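# Place the carton upright on the raised block

## Task

Set the carton down on top of the raised block so that no part of it sticks out past any edge of the block, with the same face pointing up as it did at the beginning.

## Robot and tools

Robot: two arms, left_arm and right_arm, each ending in a five-finger hand (left_arm has a left hand, right_arm a right hand). Base positions in the scene frame: left_arm (-0.030, +0.451, 0) m, right_arm (+0.046, -0.476, 0) m. A post stands behind the arms and a camera stand sits between them, just behind the bases. Loose objects may occasionally get nudged by outside pushes.

Scene frame: origin at table-top height, halfway between the arms; +x points out over the table, +z points up, and left_arm is on the +y side. Image left and right do not match arm names. All positions, quaternions (wxyz), velocities and offset axes use this frame.

Hand point: a point fixed to the palm, about 0.15 m out from the wrist flange. Its local +z runs along the straight fingers, +y comes out of the palm, and +x crosses the palm away from the thumb on the right hand (toward the thumb on the left hand). Straight fingers extend roughly 0.06 to 0.07 m past the point and lie about 0.06 m toward -y of it. With the fingers level, the wrist can sit up to 0.11 m (palm down) or 0.23 m (palm up) below the point and may touch the table first. A wrist bracket on the little-finger side can also strike things.

Hand numbers, eight per hand in this order: little, ring, middle, index, thumb_bend, thumb_turn, force_limit, speed. The first six are absolute motor targets from -1 (closed/curled) to +1 (open/straight); thumb_turn -1 puts the thumb opposite the fingers, +1 beside the palm. force_limit maps -1..+1 to roughly 0..10 N at the fingertip (0..15 N for the two thumb motors). speed rises from near zero at -1 to full speed at +0.48 and stays full above that. With the thumb turned in, the hand can wrap objects about 0.035 to 0.065 m thick. For a soft grip close at speed -0.94 or below. To keep a hand unchanged, resend the eight numbers from the last row actually run for it (before any such row, use hand_measured plus hand_force_limit and hand_speed).

execute_actions(actions, cameras): actions is a list of actions; each action is a table of up to 15 rows, each row one 1/30 s step; a short table repeats its last row until step 15. Every row has 28 numbers in [-1, 1]: left_arm dx, dy, dz, rx, ry, rz, then the left hand's eight numbers, then right_arm's six pose numbers and the right hand's eight. The pose numbers are an offset in scene axes from that arm's Hand target at the start of the action (every row measured from that same start, not from the row before); 1.0 equals 0.6 m or 180 degrees, and rx, ry, rz form one rotation vector turning about the Hand target position. Six zeros means no new request for that arm. cameras lists camera names, ["all"], or []; by default images appear only for an empty actions list.

move(target, speed, blend, stop_force, zero, blocking, cameras): target is one 28-number row or a list of up to 15 rows, laid out as above; every row is an offset from the Hand targets held when the move begins, not from the previous row. speed is the top path speed in m/s, 0.002 to 3.6 (default 0.25); turning is capped at twice that in rad/s. blend is a corner radius in metres for lists (0 stops at each target). stop_force, 3 to 120 N, ends an arm's path when its wrist sensor feels that much push against the motion; approach slowly (around 0.005 m/s) when using it, keep the same hand numbers on every row, and do not rely on it for turning hands. zero (default true) rezeroes the sensor first. blocking=false returns after 0.5 s while the move continues (not allowed with stop_force). Paths are straight, do not avoid obstacles, and stop after 10 s. The result adds a move: line, e.g. done, off_target, moving, held or fault, plus limits=paced or limits=held.

wait(seconds 0 to 3600, cameras) lets time pass. stop(cameras) brakes a running move. zoom_image(camera, region [x0, y0, x1, y1], at most 504 by 504 pixels) enlarges part of the newest image of cam_head_left, cam_head_right, cam_high, cam_left_wrist or cam_right_wrist (all 672x504). show_instructions shows the reference pages. zero_wrist_force(arm) rezeroes one sensor. finished_scene(scene=1) ends the scene permanently.

Results: per arm end_effector_position (m), end_effector_quat_wxyz, velocities, Hand target (the base for the next offsets), joint positions and torques, Wrist force and Wrist torque in the hand's own axes, plus a peak line. hand_measured, hand_stopped_by (moving, target, force, stalled, fault) and hand_load_n follow motor order; a load near 0 on a closed hand means the grip was lost. The hand often settles short of Hand target; send the remaining distance as an offset. Each step the commanded orientation is limited to 32 degrees from the measured one.

Avoid: dropping or releasing a moving carton, letting anything fall off the table, hard hits on the block, table or fixed parts, and arm-to-arm contact (a clearance check blocks most of it, but not closing fingers). An outside force near 150 N or contact torque at a joint limit (wrist joints about 25.4 N m) halts the arm for 10 s; so does a wrist straying over 0.9 degrees from its path. Aiming stiffly past a firm contact, stretching out or holding loads for long heats motors and can brake an arm. Near an arm's base axis a small hand motion can swing the whole arm.

Each tool is called after "Emit:" as a command line: name --argument value for each argument, lists and objects as JSON in quotes; but a table of rows of numbers goes row by row, as --pt "numbers of a row", without its own name.

Reference images:

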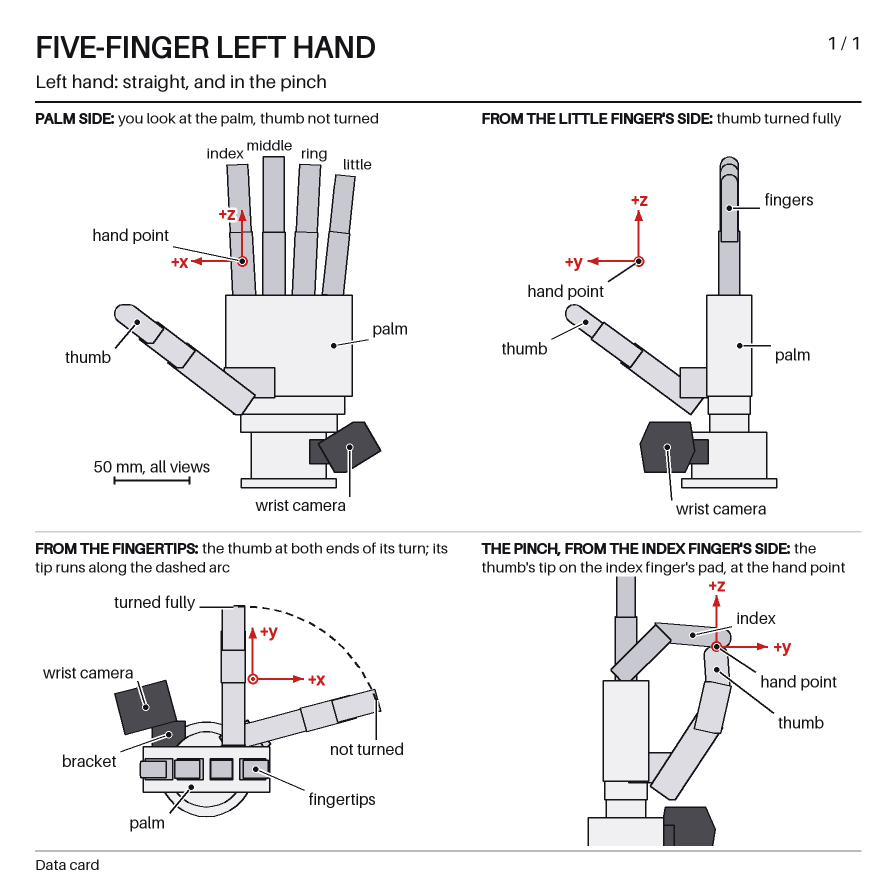

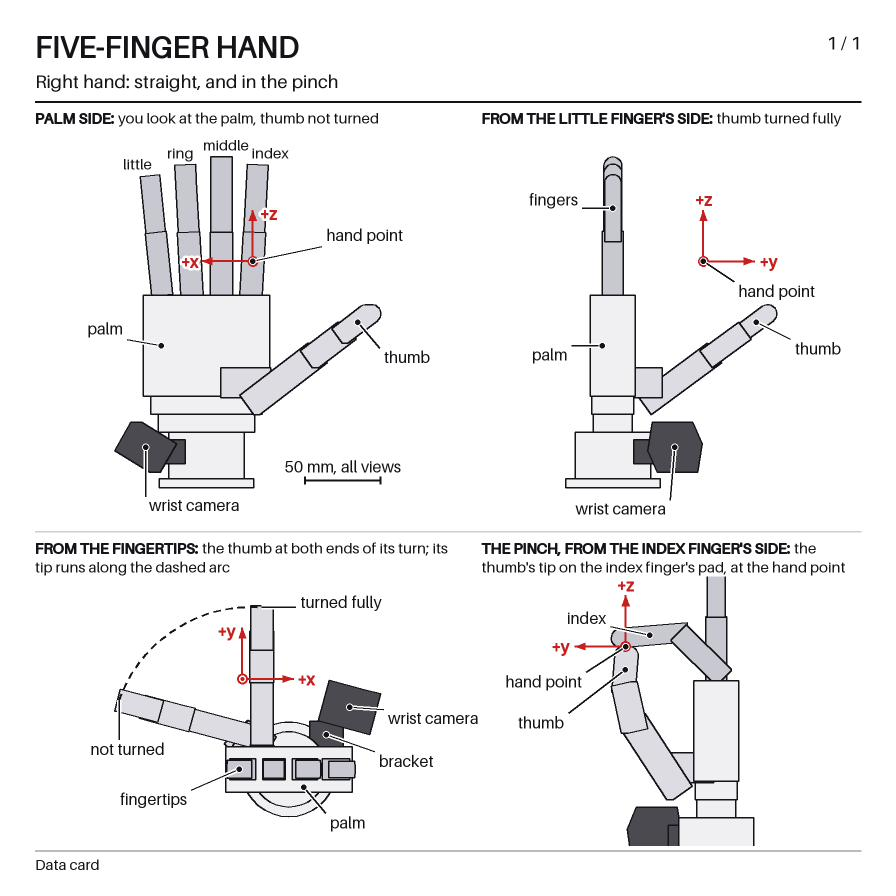

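## Session

Emit:
execute_actions --actions '[]' --cameras '["all"]'

Scene clock: 0.00 s.
left_arm: end_effector_position=(+0.6030, +0.1754, +0.1873) hand_measured=(+1.000, +1.000, +1.000, +1.000, +1.000, +1.000) hand_load_n=(+0.0, +0.0, +0.0, +0.0, +0.0, +0.0) hand_stopped_by=(target, target, target, target, target, target) hand_force_limit=0.00 hand_speed=-0.80 end_effector_quat_wxyz=(+0.175, +0.781, +0.501, -0.329) | right_arm: end_effector_position=(+0.3728, -0.4825, +0.2841) hand_measured=(+1.000, +1.000, +1.000, +1.000, +1.000, +1.000) hand_load_n=(+0.0, +0.0, +0.0, +0.0, +0.0, +0.0) hand_stopped_by=(target, target, target, target, target, target) hand_force_limit=0.00 hand_speed=-0.80 end_effector_quat_wxyz=(+0.021, +0.854, +0.519, -0.011)
Joint positions: left_arm=[3.168 -2.549 -0.722 1.247 -0.932 0.604] | right_arm=[-0.304 -1.637 1.775 1.416 1.615 0.215]
Joint velocities: within noise
Joint torques (N m): no reading
Wrist force (N): no reading
Wrist torque (N m): no reading
Wrist force, peak (N): no reading
Hand target: left_arm +0.6030, +0.1754, +0.1873; +0.175, +0.781, +0.501, -0.329 | right_arm +0.3728, -0.4825, +0.2841; +0.021, +0.854, +0.519, -0.011

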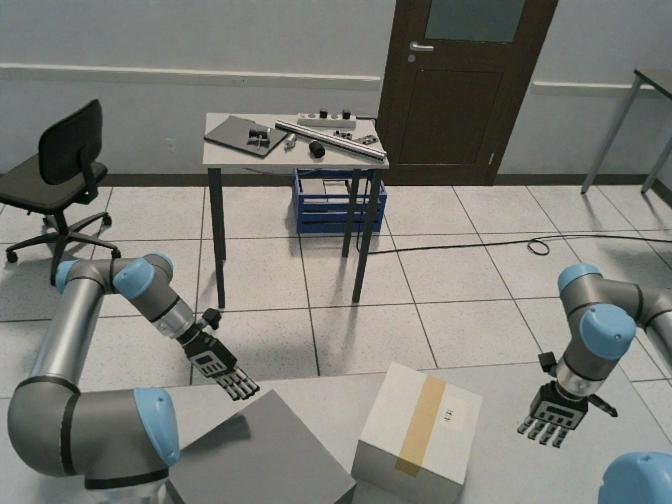

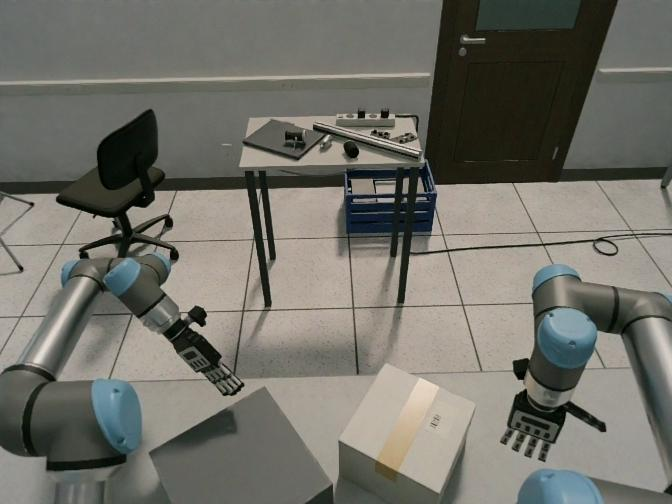

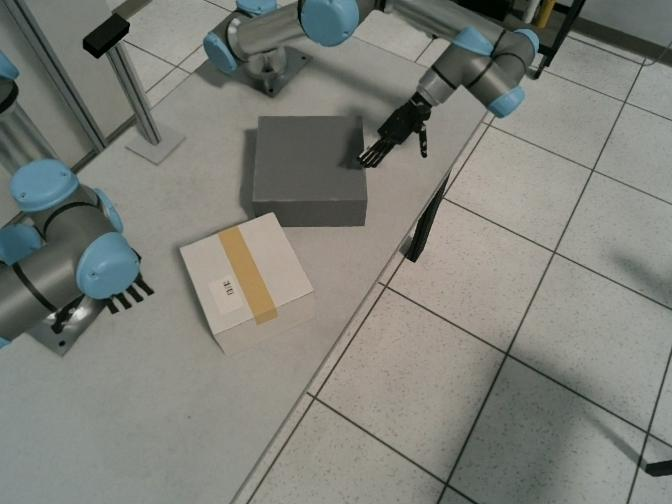

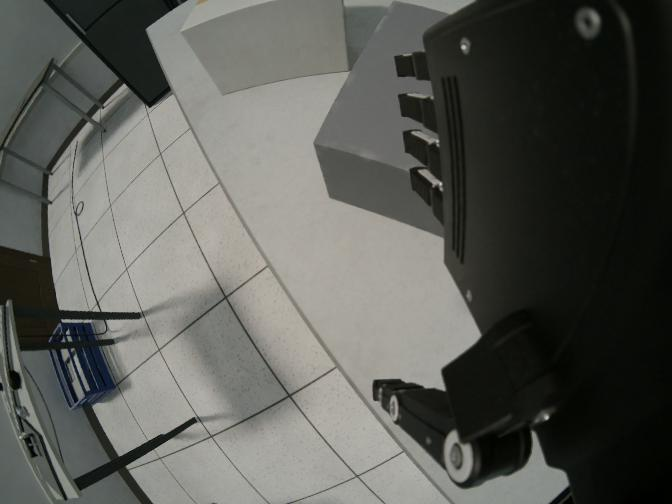

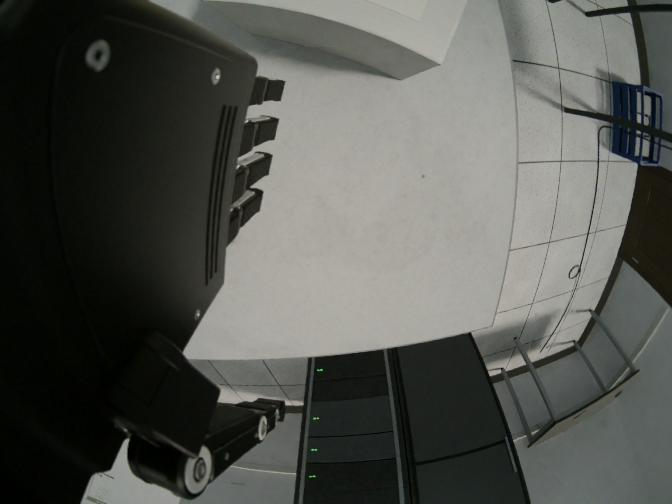

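Emit:
zoom_image --camera "cam_high" --region '[160, 90, 400, 370]'

Emit:
zoom_image --camera "cam_head_left" --region '[150, 340, 500, 504]'

Emit:
zoom_image --camera "cam_head_right" --region '[140, 340, 490, 504]'

Scaled by 1.800 from the camera's image (finer frame: 960x720).

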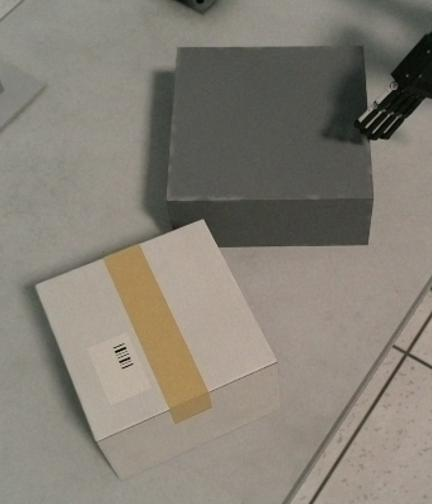

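Scaled by 1.440 from the camera's image (finer frame: 960x720).

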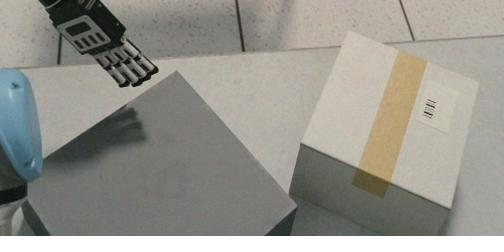

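Scaled by 1.440 from the camera's image (finer frame: 960x720).

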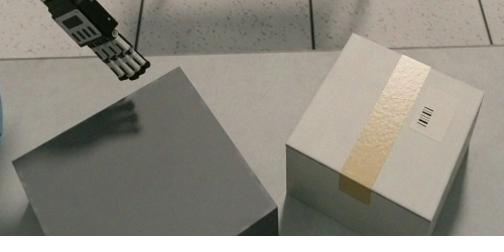

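Emit:
move --target '[-0.305, 0.042, 0.438, 0,0,0, -1,-1,-1,-1,1,1,0,0, 0.1, 0.0, 0.2, 0,0,0, -1,-1,-1,-1,1,1,0,0]' --speed 0.25 --cameras '["cam_head_left", "cam_high"]'

Scene clock: 200.10 s.
left_arm: end_effector_position=(+0.4201, +0.2007, +0.4500) hand_measured=(-1.000, -1.000, -1.000, -1.000, +1.000, +1.000) hand_load_n=(+0.0, +0.0, +0.0, +0.0, +0.0, +0.0) hand_stopped_by=(target, target, target, target, target, target) hand_force_limit=0.00 hand_speed=0.00 end_effector_quat_wxyz=(+0.175, +0.781, +0.501, -0.329) | right_arm: end_effector_position=(+0.4328, -0.4824, +0.4040) hand_measured=(-1.000, +1.000, -1.000, -1.000, +1.000, +1.000) hand_load_n=(+0.5, -0.5, +0.0, +0.0, +0.0, +0.0) hand_stopped_by=(target, fault, target, target, target, target) hand_force_limit=0.00 hand_speed=0.00 end_effector_quat_wxyz=(+0.021, +0.855, +0.519, -0.011)
Joint positions: left_arm=[3.231 -1.96 -1.047 0.942 -0.961 0.673] | right_arm=[-0.256 -1.479 1.309 1.727 1.616 0.264]
Joint torques (N m): left_arm=[-11.09 43.05 18.96 -4.52 3.32 -2.45] | right_arm=[-9.24 -25.8 -27.36 2.94 1.44 -2.54]
Wrist force (N): left_arm=[0.2 0.4 0.2] | right_arm=[-0.1 0.0 0.1]
Wrist torque (N m): left_arm=[0.10 -0.02 -0.07] | right_arm=[0.02 0.03 -0.07]
Wrist force, peak (N): left_arm=[1.3 1.5 1.0] | right_arm=[-0.3 -0.4 1.0]
Hand target: left_arm +0.4200, +0.2006, +0.4501; +0.175, +0.781, +0.501, -0.329 | right_arm +0.4328, -0.4825, +0.4041; +0.021, +0.854, +0.519, -0.011
Off the commanded pose: left_arm 0.000 m, 0 deg | right_arm 0.000 m, 0 deg.
move: done

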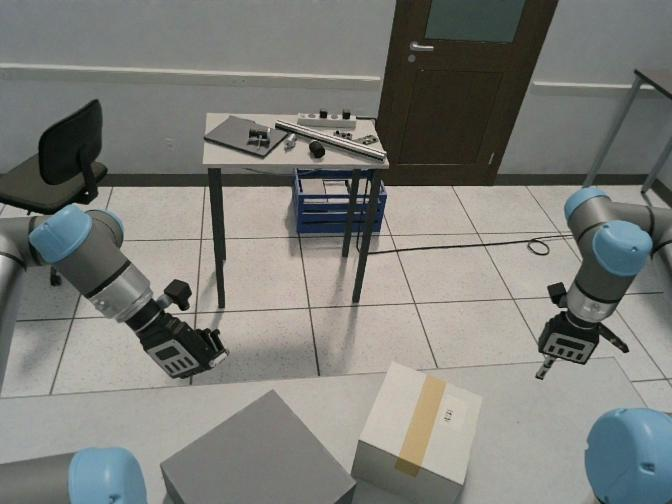

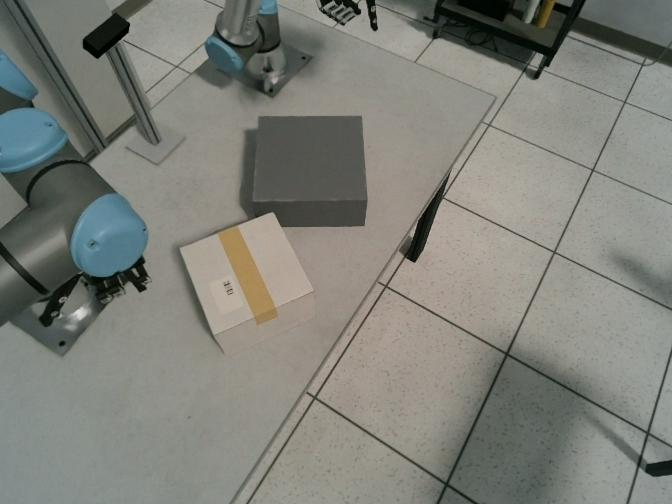

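Emit:
move --pt "0.0520 -0.0841 0.0828 -0.0868 -0.0074 0.0469 -1 -1 -1 -1 1 1 0 0 0 0 0 0 0 0 -1 -1 -1 -1 1 1 0 0" --pt "0.1146 -0.1357 0.1905 -0.1776 -0.0152 0.0960 -1 -1 -1 -1 1 1 0 0 0 0 0 0 0 0 -1 -1 -1 -1 1 1 0 0" --pt "0.1792 -0.1450 0.3085 -0.2683 -0.0230 0.1451 -1 -1 -1 -1 1 1 0 0 0 0 0 0 0 0 -1 -1 -1 -1 1 1 0 0" --pt "0.2347 -0.1151 0.4158 -0.3521 -0.0301 0.1903 -1 -1 -1 -1 1 1 0 0 0 0 0 0 0 0 -1 -1 -1 -1 1 1 0 0" --pt "0.2811 -0.0509 0.5119 -0.4359 -0.0373 0.2356 -1 -1 -1 -1 1 1 0 0 0 0 0 0 0 0 -1 -1 -1 -1 1 1 0 0" --speed 0.3 --blend 0.02 --cameras '["cam_head_left"]'

Scene clock: 247.70 s.
left_arm: end_effector_position=(+0.5886, +0.1699, +0.7572) hand_measured=(-1.000, -1.000, -1.000, -1.000, +1.000, +1.000) hand_load_n=(+0.0, +0.0, +0.0, +0.0, +0.0, +0.0) hand_stopped_by=(target, target, target, target, target, target) hand_force_limit=0.00 hand_speed=0.00 end_effector_quat_wxyz=(+0.743, +0.297, +0.404, -0.444) | right_arm: end_effector_position=(+0.4328, -0.4825, +0.4041) hand_measured=(-1.000, +1.000, -1.000, -1.000, +1.000, +1.000) hand_load_n=(+0.0, +0.0, +0.0, +0.0, +0.0, +0.0) hand_stopped_by=(target, fault, target, target, target, target) hand_force_limit=0.00 hand_speed=0.00 end_effector_quat_wxyz=(+0.021, +0.854, +0.519, -0.011)
Joint positions: left_arm=[3.23 -1.958 -1.051 0.944 0.601 0.674] | right_arm=[-0.256 -1.48 1.309 1.727 1.616 0.264]
Joint torques (N m): left_arm=[8.87 41.55 8.95 0.71 3.48 -2.21] | right_arm=[-9.11 -29.7 -32.21 3.97 -1.18 -2.67]
Wrist force (N): left_arm=[0.0 0.2 0.5] | right_arm=[-0.2 -0.4 0.1]
Wrist torque (N m): left_arm=[0.10 0.20 -0.09] | right_arm=[-0.04 0.05 -0.08]
Wrist force, peak (N): left_arm=[-0.9 0.8 0.8] | right_arm=[-0.2 -0.5 0.2]
Hand target: left_arm +0.5886, +0.1701, +0.7572; +0.743, +0.296, +0.404, -0.444 | right_arm +0.4328, -0.4825, +0.4041; +0.021, +0.854, +0.519, -0.011
Off the commanded pose: left_arm 0.000 m, 0 deg | right_arm 0.000 m, 0 deg.
move: done

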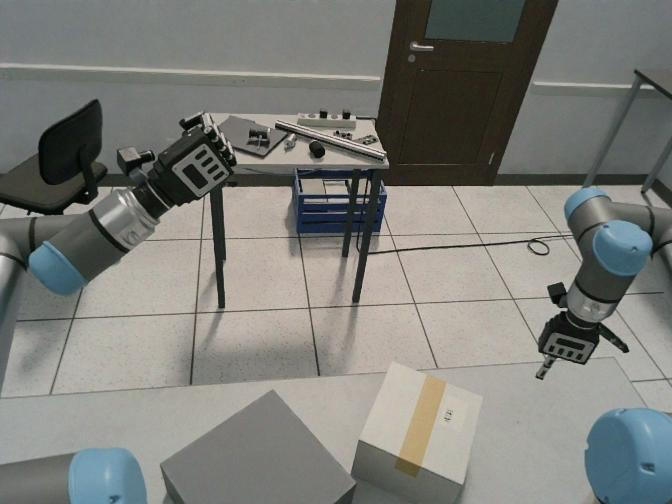

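Emit:
move --pt "0.0991 0.0084 -0.0540 -0.01183 0.13955 0 -1 -1 -1 -1 1 1 0 0 0.0559 0.0371 -0.0289 0.0267 -0.0136 -0.0032 -1 -1 -1 -1 1 1 0 0" --pt "0.1657 0.0141 -0.1451 -0.02367 0.27911 0 -1 -1 -1 -1 1 1 0 0 0.1118 0.0742 -0.0578 0.0534 -0.0271 -0.0063 -1 -1 -1 -1 1 1 0 0" --pt "0.1874 0.0159 -0.2560 -0.0355 0.41866 0 -1 -1 -1 -1 1 1 0 0 0.1677 0.1113 -0.0867 0.0802 -0.0407 -0.0095 -1 -1 -1 -1 1 1 0 0" --pt "0.1599 0.0136 -0.3657 -0.04734 0.55822 0 -1 -1 -1 -1 1 1 0 0 0.2235 0.1483 -0.1155 0.1069 -0.0543 -0.0126 -1 -1 -1 -1 1 1 0 0" --pt "0.0884 0.0075 -0.4532 -0.05917 0.69777 0 -1 -1 -1 -1 1 1 0 0 0.2794 0.1854 -0.1444 0.1336 -0.0678 -0.0158 -1 -1 -1 -1 1 1 0 0" --pt "-0.0151 -0.0013 -0.5021 -0.0712 0.83953 0 -1 -1 -1 -1 1 1 0 0 0.3353 0.2225 -0.1733 0.1603 -0.0814 -0.0189 -1 -1 -1 -1 1 1 0 0" --speed 0.35 --blend 0.02 --cameras '["cam_head_left", "cam_high", "cam_right_wrist"]'

Scene clock: 281.17 s.
left_arm: end_effector_position=(+0.5796, +0.1693, +0.4559) hand_measured=(-1.000, -1.000, -1.000, -1.000, +1.000, +1.000) hand_load_n=(+0.0, +0.0, +0.0, +0.0, +0.0, +0.0) hand_stopped_by=(target, target, target, target, target, target) hand_force_limit=0.00 hand_speed=0.00 end_effector_quat_wxyz=(-0.184, -0.417, +0.780, -0.428) | right_arm: end_effector_position=(+0.6340, -0.3489, +0.3001) hand_measured=(-1.000, +1.000, -1.000, -1.000, +1.000, +1.000) hand_load_n=(+0.0, +0.0, +0.0, +0.0, +0.0, +0.0) hand_stopped_by=(target, fault, target, target, target, target) hand_force_limit=0.00 hand_speed=0.00 end_effector_quat_wxyz=(-0.127, +0.842, +0.473, +0.226)
Joint positions: left_arm=[3.23 -1.96 -1.045 -1.707 0.601 0.674] | right_arm=[-0.163 -1.141 1.125 1.352 1.098 0.481]
Joint torques (N m): left_arm=[-9.6 43.58 31.76 0.34 1.59 -2.31] | right_arm=[-7.41 -43.81 -7.99 2.86 0.2 -2.67]
Wrist force (N): left_arm=[0.9 -0.5 -1.0] | right_arm=[-0.1 -0.5 0.0]
Wrist torque (N m): left_arm=[0.06 -0.13 0.11] | right_arm=[-0.05 0.00 -0.11]
Wrist force, peak (N): left_arm=[0.8 -0.8 -0.9] | right_arm=[-0.3 -0.7 -0.2]
Hand target: left_arm +0.5796, +0.1693, +0.4560; -0.184, -0.417, +0.780, -0.428 | right_arm +0.6340, -0.3490, +0.3001; -0.127, +0.842, +0.473, +0.226
Off the commanded pose: left_arm 0.000 m, 0 deg | right_arm 0.000 m, 0 deg.
move: done
cam_right_wrist: T_world_to_cam=[[0.95474, -0.28216, 0.09418, -0.72667], [-0.28109, -0.95936, -0.02472, -0.13968], [0.09732, -0.00287, -0.99525, 0.35664]] pos_world=[0.61981, -0.33802, 0.41993]

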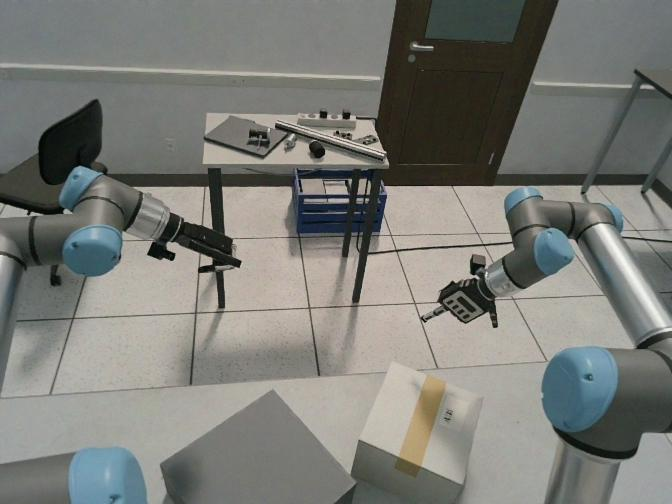

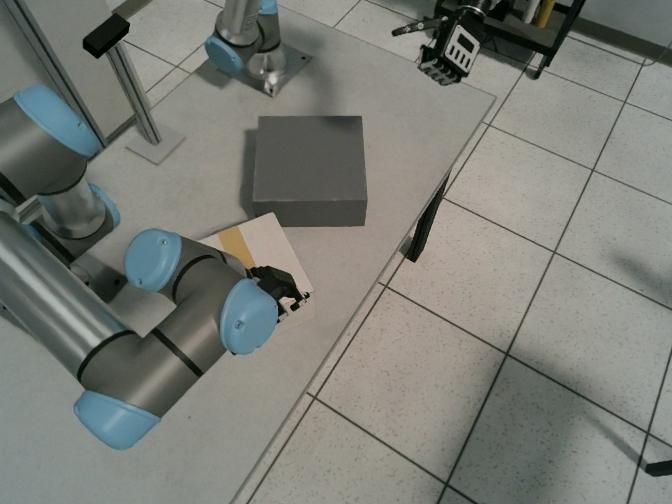

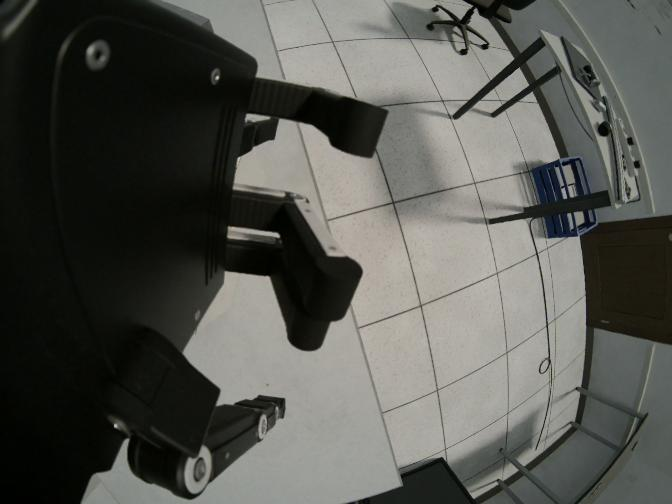

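Emit:
move --target '[-0.5987,-0.5077,-0.26,0.3073,0.0328,0.0126, -1,-1,-1,-1,1,1,0,0, 0,0,-0.2,0,0,0, -1,-1,-1,-1,1,1,0,0]' --speed 0.3 --cameras '["all"]'

Scene clock: 299.17 s.
left_arm: end_effector_position=(+0.2204, -0.1353, +0.2999) hand_measured=(-1.000, -1.000, -1.000, -1.000, +1.000, +1.000) hand_load_n=(+0.0, +0.0, +0.0, +0.0, +0.0, +0.0) hand_stopped_by=(target, target, target, target, target, target) hand_force_limit=0.00 hand_speed=0.00 end_effector_quat_wxyz=(+0.000, -0.490, +0.872, +0.000) | right_arm: end_effector_position=(+0.6340, -0.3490, +0.1801) hand_measured=(-1.000, +1.000, -1.000, -1.000, +1.000, +1.000) hand_load_n=(+0.0, +0.0, +0.0, +0.0, +0.0, +0.0) hand_stopped_by=(target, fault, target, target, target, target) hand_force_limit=0.00 hand_speed=0.00 end_effector_quat_wxyz=(-0.127, +0.842, +0.473, +0.226)
Joint positions: left_arm=[2.268 -1.972 -1.178 -1.564 1.571 -0.332] | right_arm=[-0.163 -1.102 1.378 1.061 1.098 0.481]
Joint torques (N m): left_arm=[-10.91 34.21 33.15 0.32 1.07 -2.5] | right_arm=[-8.31 -44.7 -31.82 1.94 -0.04 0.42]
Wrist force (N): left_arm=[1.0 -0.3 -0.9] | right_arm=[0.0 -0.2 -0.1]
Wrist torque (N m): left_arm=[0.06 -0.24 -0.01] | right_arm=[-0.02 -0.02 -0.08]
Wrist force, peak (N): left_arm=[3.4 0.3 -0.1] | right_arm=[0.4 -0.4 -0.6]
Hand target: left_arm +0.2204, -0.1353, +0.3000; +0.000, -0.490, +0.872, +0.000 | right_arm +0.6340, -0.3490, +0.1801; -0.127, +0.842, +0.473, +0.226
Off the commanded pose: left_arm 0.000 m, 0 deg | right_arm 0.000 m, 0 deg.
move: done
cam_left_wrist: T_world_to_cam=[[0.72533, -0.68831, -0.01061, -0.25362], [-0.57278, -0.61199, 0.54533, -0.13201], [-0.38185, -0.38947, -0.83816, 0.39541]] pos_world=[0.25933, -0.10136, 0.40071]
cam_right_wrist: T_world_to_cam=[[0.95475, -0.28218, 0.09399, -0.71525], [-0.28111, -0.95936, -0.02466, -0.14277], [0.09713, -0.00287, -0.99527, 0.23725]] pos_world=[0.61971, -0.33812, 0.29983]

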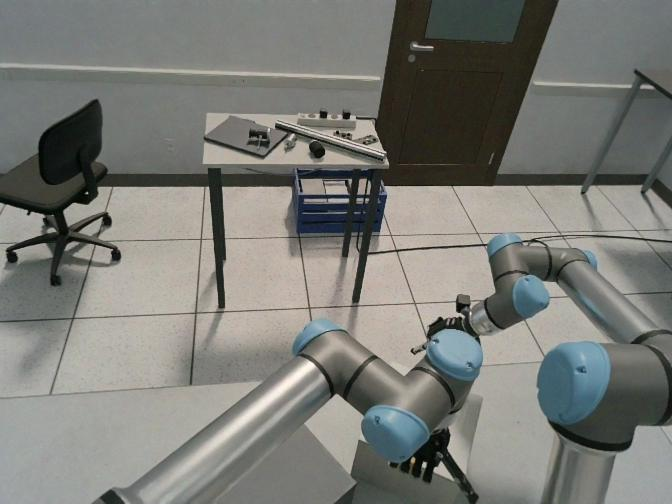

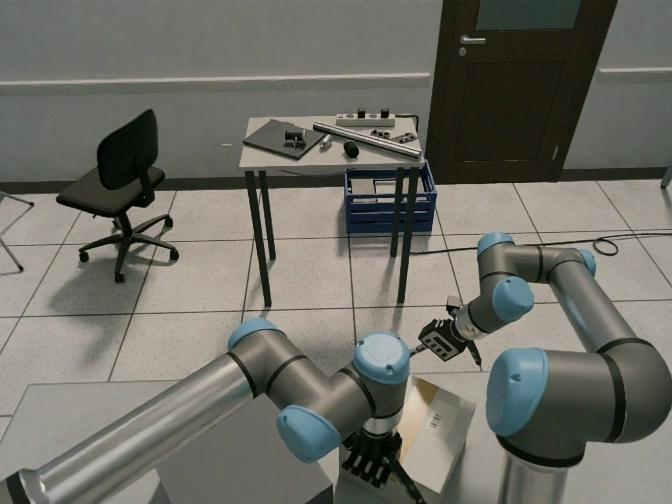

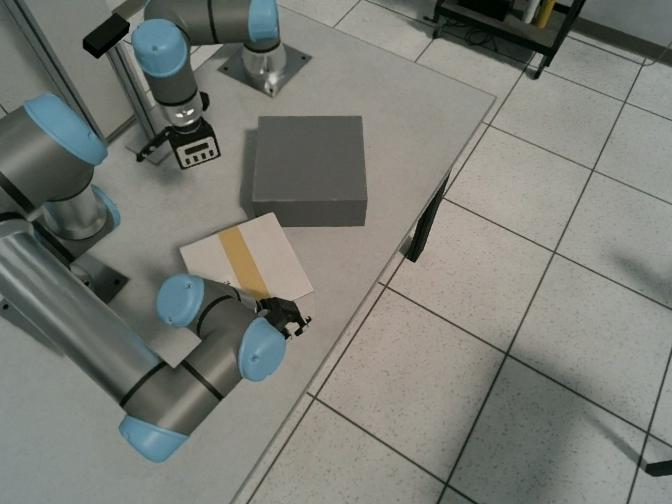

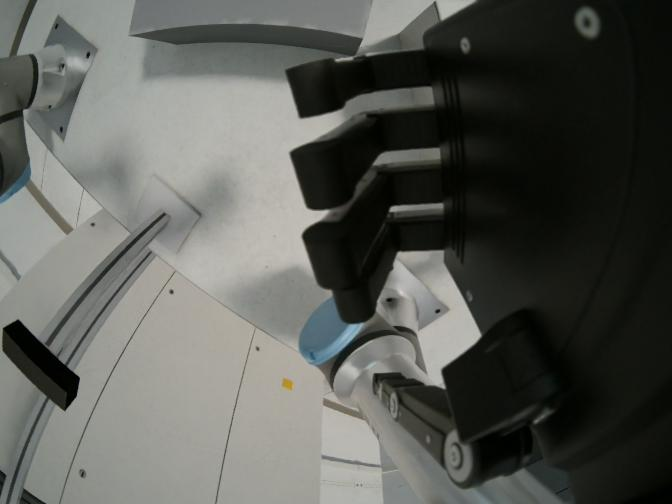

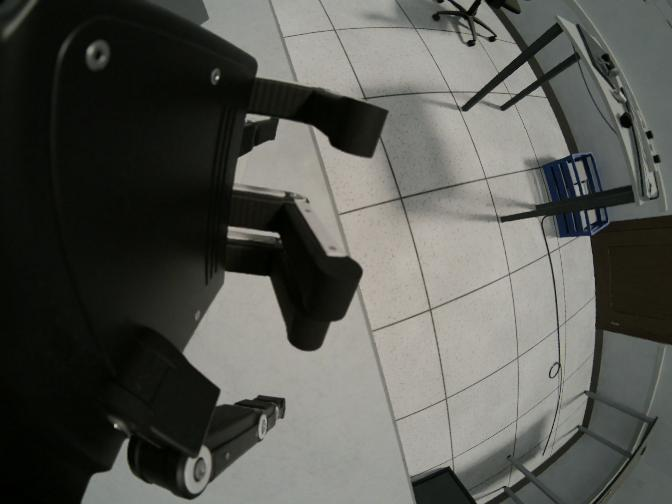

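Emit:
zoom_image --camera "cam_high" --region '[120, 90, 360, 270]'

Emit:
zoom_image --camera "cam_high" --region '[200, 250, 360, 370]'

Emit:
zoom_image --camera "cam_head_right" --region '[300, 280, 520, 504]'

Emit:
zoom_image --camera "cam_head_left" --region '[340, 280, 560, 504]'

Scaled by 2.100 from the camera's image (finer frame: 960x720).

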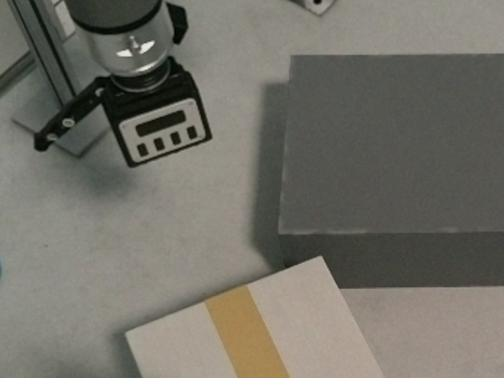

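Scaled by 3.150 from the camera's image (finer frame: 960x720).

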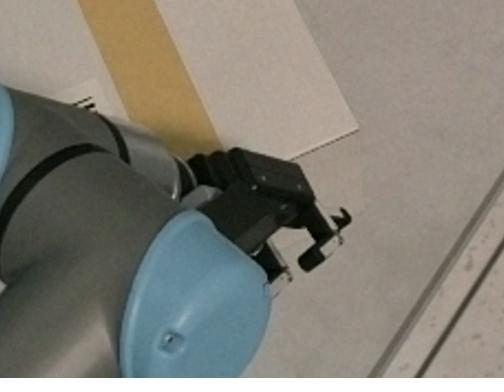

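Scaled by 2.250 from the camera's image (finer frame: 960x720).

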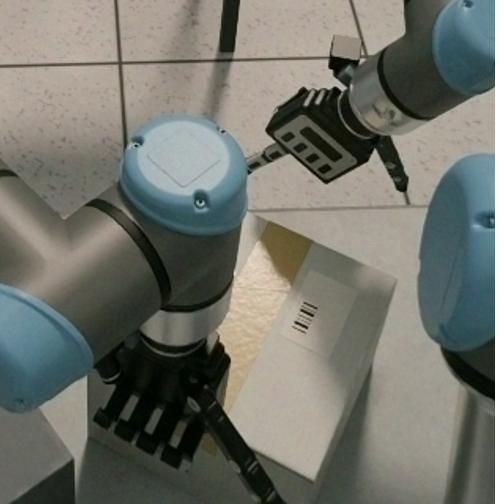

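Scaled by 2.250 from the camera's image (finer frame: 960x720).

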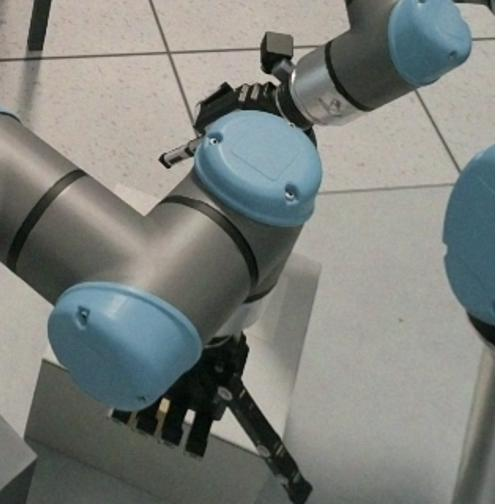

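Emit:
move --target '[0,0,-0.4167,0,0,0, -1,-1,-1,-1,1,1,0,0, 0,0,-0.2167,0,0,0, -1,-1,-1,-1,1,1,0,0]' --speed 0.15 --cameras '["cam_head_left", "cam_head_right", "cam_high", "cam_right_wrist"]'

Scene clock: 328.43 s.
left_arm: end_effector_position=(+0.2203, -0.1353, +0.0500) hand_measured=(-1.000, -1.000, -1.000, -1.000, +1.000, +1.000) hand_load_n=(+0.0, +0.0, +0.0, +0.0, +0.0, +0.0) hand_stopped_by=(target, target, target, target, target, target) hand_force_limit=0.00 hand_speed=0.00 end_effector_quat_wxyz=(+0.000, -0.490, +0.872, +0.001) | right_arm: end_effector_position=(+0.6339, -0.3490, +0.0501) hand_measured=(-1.000, +1.000, -1.000, -1.000, +1.000, +1.000) hand_load_n=(+0.0, +0.0, +0.0, +0.0, +0.0, +0.0) hand_stopped_by=(target, fault, target, target, target, target) hand_force_limit=0.00 hand_speed=0.00 end_effector_quat_wxyz=(-0.127, +0.842, +0.473, +0.226)
Joint positions: left_arm=[2.268 -2.148 -1.582 -0.983 1.571 -0.332] | right_arm=[-0.163 -0.976 1.541 0.772 1.097 0.481]
Joint torques (N m): left_arm=[3.39 39.62 26.83 3.87 -2.21 0.27] | right_arm=[-4.48 -44.25 -28.78 1.48 -0.88 0.05]
Wrist force (N): left_arm=[0.9 -0.3 -0.8] | right_arm=[-0.1 0.2 -0.1]
Wrist torque (N m): left_arm=[0.04 -0.24 0.02] | right_arm=[0.05 0.01 -0.08]
Wrist force, peak (N): left_arm=[0.9 -0.4 -2.3] | right_arm=[0.6 -0.1 -1.0]
Hand target: left_arm +0.2204, -0.1353, +0.0499; +0.000, -0.490, +0.872, +0.000 | right_arm +0.6340, -0.3490, +0.0501; -0.127, +0.842, +0.473, +0.226
Off the commanded pose: left_arm 0.000 m, 0 deg | right_arm 0.000 m, 0 deg.
move: done
cam_right_wrist: T_world_to_cam=[[0.95474, -0.28219, 0.09399, -0.70304], [-0.28112, -0.95935, -0.02467, -0.14597], [0.09713, -0.00287, -0.99527, 0.10787]] pos_world=[0.61971, -0.33812, 0.16983]

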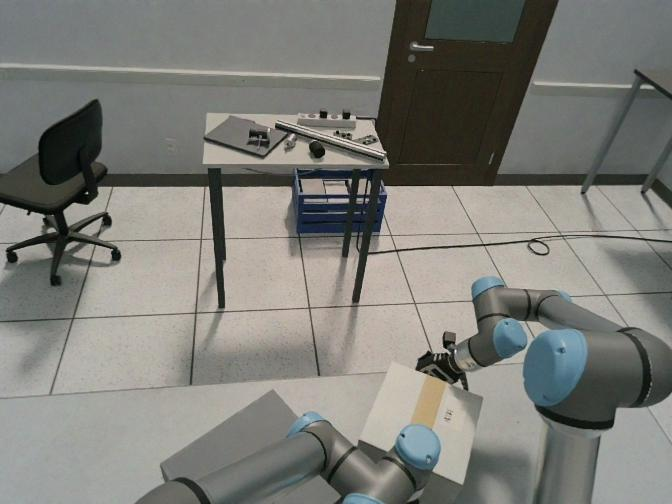

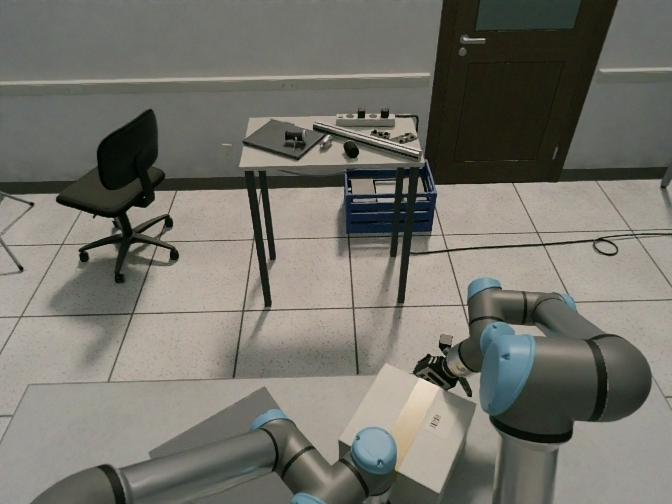

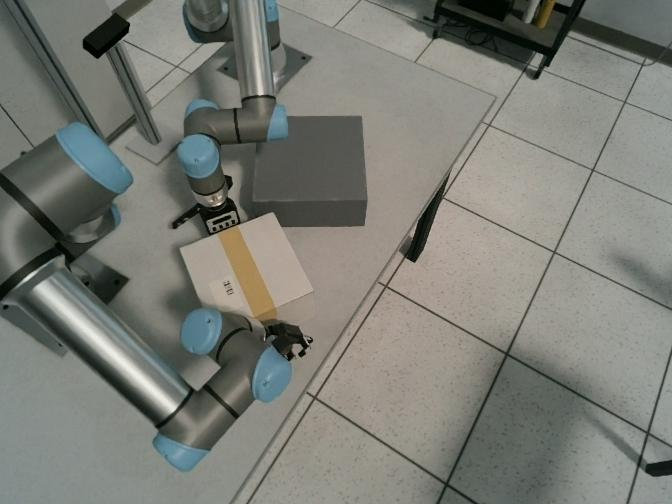

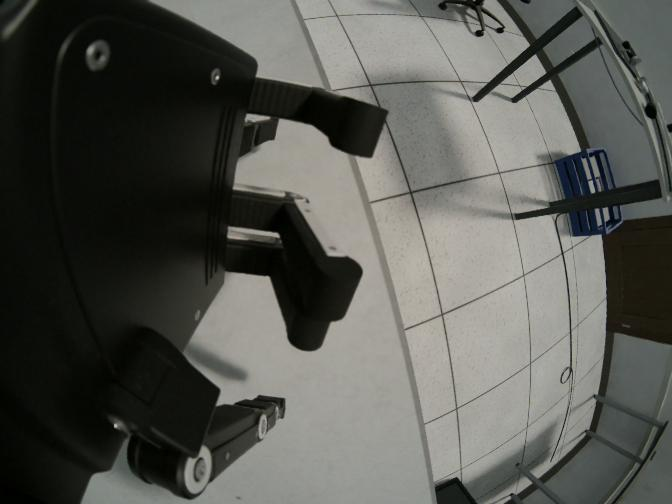

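Emit:
zoom_image --camera "cam_high" --region '[160, 170, 340, 370]'

Emit:
zoom_image --camera "cam_head_left" --region '[340, 310, 520, 504]'

Emit:
zoom_image --camera "cam_head_right" --region '[320, 310, 500, 504]'

Scaled by 2.520 from the camera's image (finer frame: 960x720).

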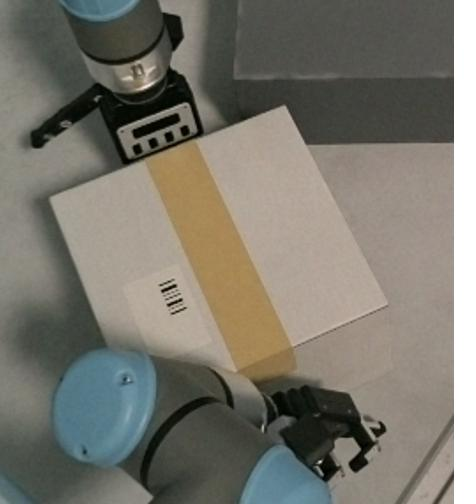

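Scaled by 2.598 from the camera's image (finer frame: 960x720).

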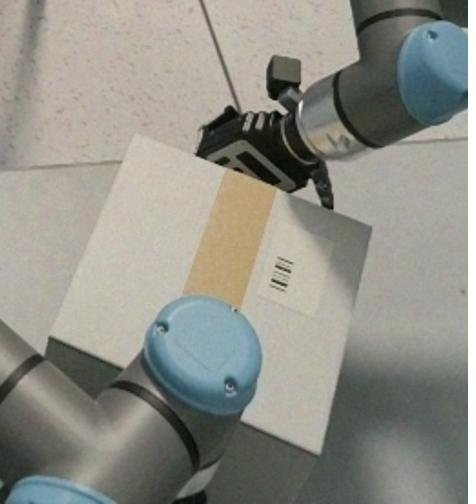

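Scaled by 2.598 from the camera's image (finer frame: 960x720).

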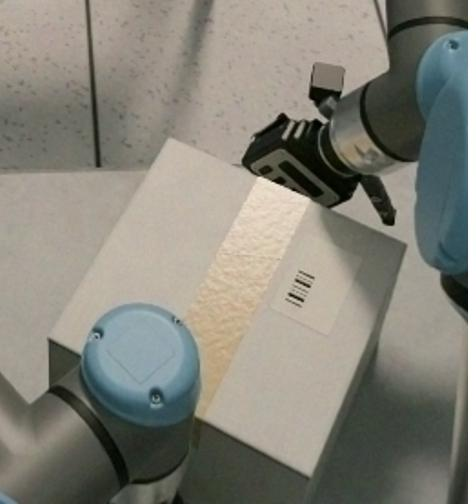

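Emit:
move --target '[0.0641,-0.039,0,0,0,0, -1,-1,-1,-1,1,1,0,0, -0.0498,0.0303,0,0,0,0, -1,-1,-1,-1,1,1,0,0]' --speed 0.04 --stop_force 5 --cameras '["cam_high"]'

Scene clock: 338.63 s.
left_arm: end_effector_position=(+0.2588, -0.1587, +0.0499) hand_measured=(-1.000, -1.000, -1.000, -1.000, +1.000, +1.000) hand_load_n=(+0.0, +0.0, +0.0, +0.0, +0.0, +0.0) hand_stopped_by=(target, target, target, target, target, target) hand_force_limit=0.00 hand_speed=0.00 end_effector_quat_wxyz=(+0.000, -0.490, +0.872, +0.000) | right_arm: end_effector_position=(+0.6041, -0.3308, +0.0501) hand_measured=(-1.000, +1.000, -1.000, -1.000, +1.000, +1.000) hand_load_n=(+0.0, +0.0, +0.0, +0.0, +0.0, +0.0) hand_stopped_by=(target, fault, target, target, target, target) hand_force_limit=0.00 hand_speed=0.00 end_effector_quat_wxyz=(-0.127, +0.842, +0.473, +0.226)
Joint positions: left_arm=[2.289 -2.228 -1.444 -1.042 1.571 -0.311] | right_arm=[-0.131 -1.033 1.632 0.722 1.105 0.517]
Joint torques (N m): left_arm=[-9.98 56.19 10.07 4.6 2.52 -2.25] | right_arm=[-8.95 -24.48 -28.28 3.61 -2.2 -2.73]
Wrist force (N): left_arm=[1.0 -0.3 -0.8] | right_arm=[0.0 -0.4 -0.3]
Wrist torque (N m): left_arm=[0.04 -0.28 0.00] | right_arm=[-0.04 -0.03 -0.11]
Wrist force, peak (N): left_arm=[1.1 -0.2 -1.1] | right_arm=[0.1 -0.8 -0.2]
Hand target: left_arm +0.2588, -0.1587, +0.0499; +0.000, -0.490, +0.872, +0.000 | right_arm +0.6041, -0.3308, +0.0501; -0.127, +0.842, +0.473, +0.226
Off the commanded pose: left_arm 0.000 m, 0 deg | right_arm 0.000 m, 0 deg.
move: done

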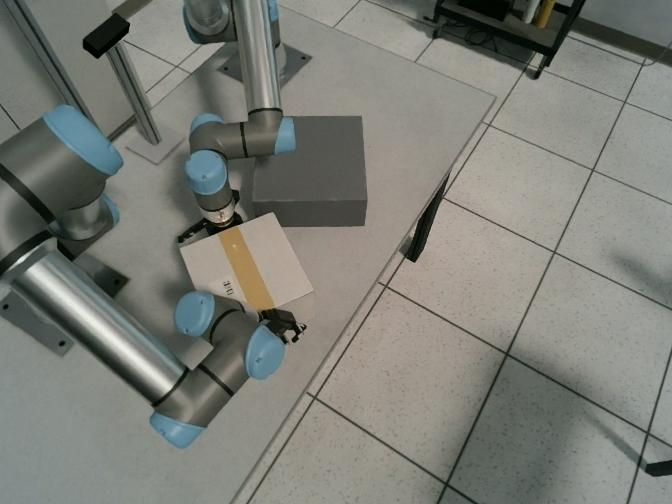

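Emit:
zero_wrist_force --arm "left_arm"

Emit:
zero_wrist_force --arm "right_arm"

Emit:
move --target '[0,0,0,0,0,0, -1,-1,-1,-1,1,1,0,0, -0.0214,0.0130,0,0,0,0, -1,-1,-1,-1,1,1,0,0]' --speed 0.01 --stop_force 3 --cameras '[]'

Wrist force sensor zeroed.

Wrist force sensor zeroed.

Scene clock: 343.93 s.
left_arm: end_effector_position=(+0.2588, -0.1587, +0.0499) hand_measured=(-1.000, -1.000, -1.000, -1.000, +1.000, +1.000) hand_load_n=(+0.0, +0.0, +0.0, +0.0, +0.0, +0.0) hand_stopped_by=(target, target, target, target, target, target) hand_force_limit=0.00 hand_speed=0.00 end_effector_quat_wxyz=(+0.000, -0.490, +0.872, +0.000) | right_arm: end_effector_position=(+0.6016, -0.3293, +0.0501) hand_measured=(-1.000, +1.000, -1.000, -1.000, +1.000, +1.000) hand_load_n=(+0.0, +0.0, +0.0, +0.0, +0.0, +0.0) hand_stopped_by=(target, fault, target, target, target, target) hand_force_limit=0.00 hand_speed=0.00 end_effector_quat_wxyz=(-0.127, +0.842, +0.473, +0.226)
Joint positions: left_arm=[2.289 -2.228 -1.444 -1.042 1.571 -0.311] | right_arm=[-0.128 -1.038 1.639 0.718 1.106 0.52]
Joint torques (N m): left_arm=[-8.54 56.95 8.47 4.25 2.7 -2.23] | right_arm=[-9.27 -24.67 -28.26 3.16 -2.5 -2.78]
Wrist force (N, zeroed by zero_wrist_force): left_arm=[-0.3 0.0 0.0] | right_arm=[0.2 -0.2 0.1]
Wrist torque (N m, zeroed by zero_wrist_force): left_arm=[0.00 0.04 -0.01] | right_arm=[-0.06 -0.03 0.02]
Wrist force, peak (N, zeroed by zero_wrist_force): left_arm=[-0.5 0.1 -0.2] | right_arm=[0.9 8.2 0.2]
Hand target: left_arm +0.2588, -0.1587, +0.0499; +0.000, -0.490, +0.872, +0.000 | right_arm +0.6016, -0.3293, +0.0501; -0.127, +0.842, +0.473, +0.226 (not the last commanded pose)
Off the commanded pose: left_arm 0.000 m, 0 deg | right_arm 0.012 m, 0 deg.
move: contact (right_arm)

Emit:
move --target '[0.0214,-0.0130,0,0,0,0, -1,-1,-1,-1,1,1,0,0, 0,0,0,0,0,0, -1,-1,-1,-1,1,1,0,0]' --speed 0.01 --stop_force 3 --cameras '[]'

Scene clock: 348.77 s.
left_arm: end_effector_position=(+0.2679, -0.1642, +0.0499) hand_measured=(-1.000, -1.000, -1.000, -1.000, +1.000, +1.000) hand_load_n=(+0.0, +0.0, +0.0, +0.0, +0.0, +0.0) hand_stopped_by=(target, target, target, target, target, target) hand_force_limit=0.00 hand_speed=0.00 end_effector_quat_wxyz=(+0.000, -0.490, +0.872, +0.000) | right_arm: end_effector_position=(+0.6016, -0.3293, +0.0501) hand_measured=(-1.000, +1.000, -1.000, -1.000, +1.000, +1.000) hand_load_n=(+0.0, +0.0, +0.0, +0.0, +0.0, +0.0) hand_stopped_by=(target, fault, target, target, target, target) hand_force_limit=0.00 hand_speed=0.00 end_effector_quat_wxyz=(-0.127, +0.842, +0.473, +0.226)
Joint positions: left_arm=[2.293 -2.248 -1.409 -1.057 1.571 -0.306] | right_arm=[-0.128 -1.038 1.639 0.718 1.106 0.52]
Joint torques (N m): left_arm=[-10.02 57.85 8.28 4.51 2.34 -2.1] | right_arm=[-3.1 -25.25 -21.56 2.17 -2.31 -2.64]
Wrist force (N, zeroed by zero_wrist_force): left_arm=[-0.2 -0.1 -0.1] | right_arm=[0.2 0.4 0.2]
Wrist torque (N m, zeroed by zero_wrist_force): left_arm=[-0.01 0.02 0.00] | right_arm=[0.00 -0.03 0.05]
Wrist force, peak (N, zeroed by zero_wrist_force): left_arm=[-0.7 8.3 -1.9] | right_arm=[0.0 1.5 0.2]
Hand target: left_arm +0.2679, -0.1642, +0.0499; +0.000, -0.490, +0.872, +0.000 (not the last commanded pose) | right_arm +0.6016, -0.3293, +0.0501; -0.127, +0.842, +0.473, +0.226
Off the commanded pose: left_arm 0.004 m, 0 deg | right_arm 0.000 m, 0 deg.
move: contact (left_arm)

Emit:
move --target '[0.0214,-0.0130,0,0,0,0, -1,-1,-1,-1,1,1,0,0, 0,0,0,0,0,0, -1,-1,-1,-1,1,1,0,0]' --speed 0.005 --stop_force 12 --cameras '["cam_high"]'

Scene clock: 354.93 s.
left_arm: end_effector_position=(+0.2682, -0.1645, +0.0499) hand_measured=(-1.000, -1.000, -1.000, -1.000, +1.000, +1.000) hand_load_n=(-0.5, +0.0, +0.0, +0.0, +0.0, +0.0) hand_stopped_by=(target, target, target, target, target, target) hand_force_limit=0.00 hand_speed=0.00 end_effector_quat_wxyz=(+0.000, -0.490, +0.872, +0.001) | right_arm: end_effector_position=(+0.6016, -0.3293, +0.0501) hand_measured=(-1.000, +1.000, -1.000, -1.000, +1.000, +1.000) hand_load_n=(+0.0, +0.0, +0.0, +0.0, -0.5, +0.0) hand_stopped_by=(target, fault, target, target, target, target) hand_force_limit=0.00 hand_speed=0.00 end_effector_quat_wxyz=(-0.127, +0.842, +0.473, +0.226)
Joint positions: left_arm=[2.293 -2.249 -1.407 -1.058 1.571 -0.306] | right_arm=[-0.128 -1.038 1.639 0.718 1.106 0.52]
Joint torques (N m): left_arm=[-6.56 56.01 9.92 5 2.3 -2.26] | right_arm=[8.38 -28.1 -7.14 1.41 -2.31 -2.32]
Wrist force (N, zeroed by zero_wrist_force): left_arm=[0.7 3.1 0.1] | right_arm=[0.6 8.9 -1.1]
Wrist torque (N m, zeroed by zero_wrist_force): left_arm=[0.28 -0.05 -0.09] | right_arm=[0.89 -0.02 0.40]
Wrist force, peak (N, zeroed by zero_wrist_force): left_arm=[-2.0 17.0 -3.0] | right_arm=[0.3 10.6 -0.4]
Hand target: left_arm +0.2682, -0.1646, +0.0499; +0.000, -0.490, +0.872, +0.001 (not the last commanded pose) | right_arm +0.6016, -0.3293, +0.0501; -0.127, +0.842, +0.473, +0.226
Off the commanded pose: left_arm 0.015 m, 0 deg | right_arm 0.000 m, 0 deg.
move: contact (left_arm)

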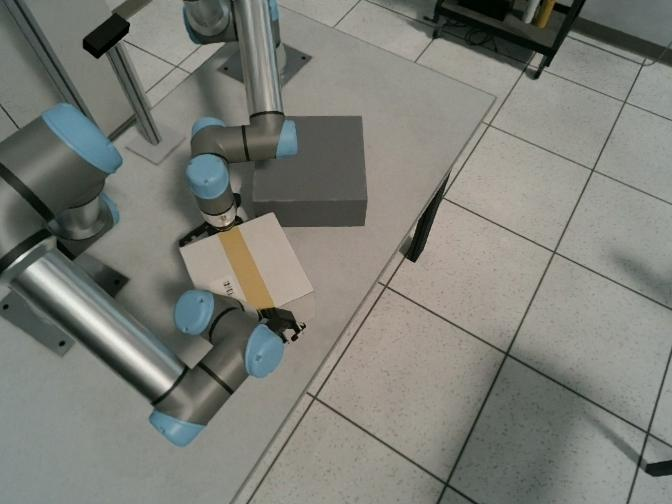

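Emit:
move --target '[0.00071,-0.00043,0,0,0,0, -1,-1,-1,-1,1,1,0,0, 0,0,0,0,0,0, -1,-1,-1,-1,1,1,0,0]' --speed 0.005 --cameras '[]'

Scene clock: 362.00 s.
left_arm: end_effector_position=(+0.2685, -0.1648, +0.0499) hand_measured=(-1.000, -1.000, -1.000, -1.000, +1.000, +1.000) hand_load_n=(+0.0, +0.0, +0.0, +0.5, +0.0, +0.0) hand_stopped_by=(target, target, target, target, target, target) hand_force_limit=0.00 hand_speed=0.00 end_effector_quat_wxyz=(+0.000, -0.490, +0.872, +0.001) | right_arm: end_effector_position=(+0.6016, -0.3293, +0.0501) hand_measured=(-1.000, +1.000, -1.000, -1.000, +1.000, +1.000) hand_load_n=(+0.0, +0.0, +0.0, +0.0, +0.0, +0.0) hand_stopped_by=(target, fault, target, target, target, target) hand_force_limit=0.00 hand_speed=0.00 end_effector_quat_wxyz=(-0.127, +0.842, +0.473, +0.226)
Joint positions: left_arm=[2.293 -2.249 -1.406 -1.058 1.571 -0.306] | right_arm=[-0.128 -1.038 1.639 0.717 1.106 0.52]
Joint torques (N m): left_arm=[15.62 41.5 37.7 7.56 2.53 2.58] | right_arm=[8.28 -30.35 -3.99 2.69 -2.29 -2.21]
Wrist force (N, zeroed by zero_wrist_force): left_arm=[-3.3 26.1 -3.4] | right_arm=[0.8 16.6 -2.6]
Wrist torque (N m, zeroed by zero_wrist_force): left_arm=[2.77 0.20 -1.27] | right_arm=[1.77 -0.02 0.63]
Wrist force, peak (N, zeroed by zero_wrist_force): left_arm=[-3.3 26.1 -3.4] | right_arm=[1.0 17.1 -2.8]
Hand target: left_arm +0.2686, -0.1648, +0.0499; +0.000, -0.490, +0.872, +0.001 | right_arm +0.6016, -0.3293, +0.0501; -0.127, +0.842, +0.473, +0.226
Off the commanded pose: left_arm 0.000 m, 0 deg | right_arm 0.000 m, 0 deg.
move: done

Emit:
move --pt "-0.00214 0.0013 0 0 0 0 -1 -1 -1 -1 1 1 0 0 0.00214 -0.0013 0 0 0 0 -1 -1 -1 -1 1 1 0 0" --pt "-0.0050 0.0031 -0.0133 -0.00173 -0.00285 0 -1 -1 -1 -1 1 1 0 0 0.0050 -0.0031 -0.0083 0.00173 0.00285 0 -1 -1 -1 -1 1 1 0 0" --speed 0.02 --cameras '[]'

Scene clock: 390.63 s.
left_arm: end_effector_position=(+0.2655, -0.1629, +0.0418) hand_measured=(-1.000, -1.000, -1.000, -1.000, +1.000, +1.000) hand_load_n=(+0.0, +0.0, +0.0, +0.0, +0.0, +0.0) hand_stopped_by=(target, target, target, target, target, target) hand_force_limit=0.00 hand_speed=0.00 end_effector_quat_wxyz=(+0.003, -0.490, +0.872, -0.004) end_effector_velocity=(+0.000, +0.000, +0.002) end_effector_angular_velocity=(+0.001, +0.001, +0.000) | right_arm: end_effector_position=(+0.6046, -0.3312, +0.0451) hand_measured=(-1.000, +1.000, -1.000, -1.000, +1.000, +1.000) hand_load_n=(+0.0, +0.0, +0.0, +0.0, +0.0, +0.0) hand_stopped_by=(target, fault, target, target, target, target) hand_force_limit=0.00 hand_speed=0.00 end_effector_quat_wxyz=(-0.131, +0.843, +0.472, +0.223)
Joint positions: left_arm=[2.291 -2.248 -1.433 -1.022 1.574 -0.309] | right_arm=[-0.134 -1.021 1.628 0.724 1.1 0.515]
Joint velocities: left_arm=[0 0.001 0.003 -0.005 -0.001 0] | right_arm=[within noise]
Joint torques (N m): left_arm=[-5.27 45.66 32.61 0.17 1.36 -1.69] | right_arm=[2.16 -44.86 -12.81 1.92 0.11 -1.25]
Wrist force (N, zeroed by zero_wrist_force): left_arm=[-0.3 -0.1 0.0] | right_arm=[0.9 0.5 -1.4]
Wrist torque (N m, zeroed by zero_wrist_force): left_arm=[-0.03 0.04 0.20] | right_arm=[0.12 -0.08 0.13]
Wrist force, peak (N, zeroed by zero_wrist_force): left_arm=[-2.8 28.3 -3.8] | right_arm=[1.0 18.0 -2.5]
Hand target: left_arm +0.2656, -0.1630, +0.0420; +0.003, -0.490, +0.872, -0.004 | right_arm +0.6046, -0.3311, +0.0451; -0.131, +0.843, +0.472, +0.223
Off the commanded pose: left_arm 0.000 m, 0 deg | right_arm 0.000 m, 0 deg.
move: done


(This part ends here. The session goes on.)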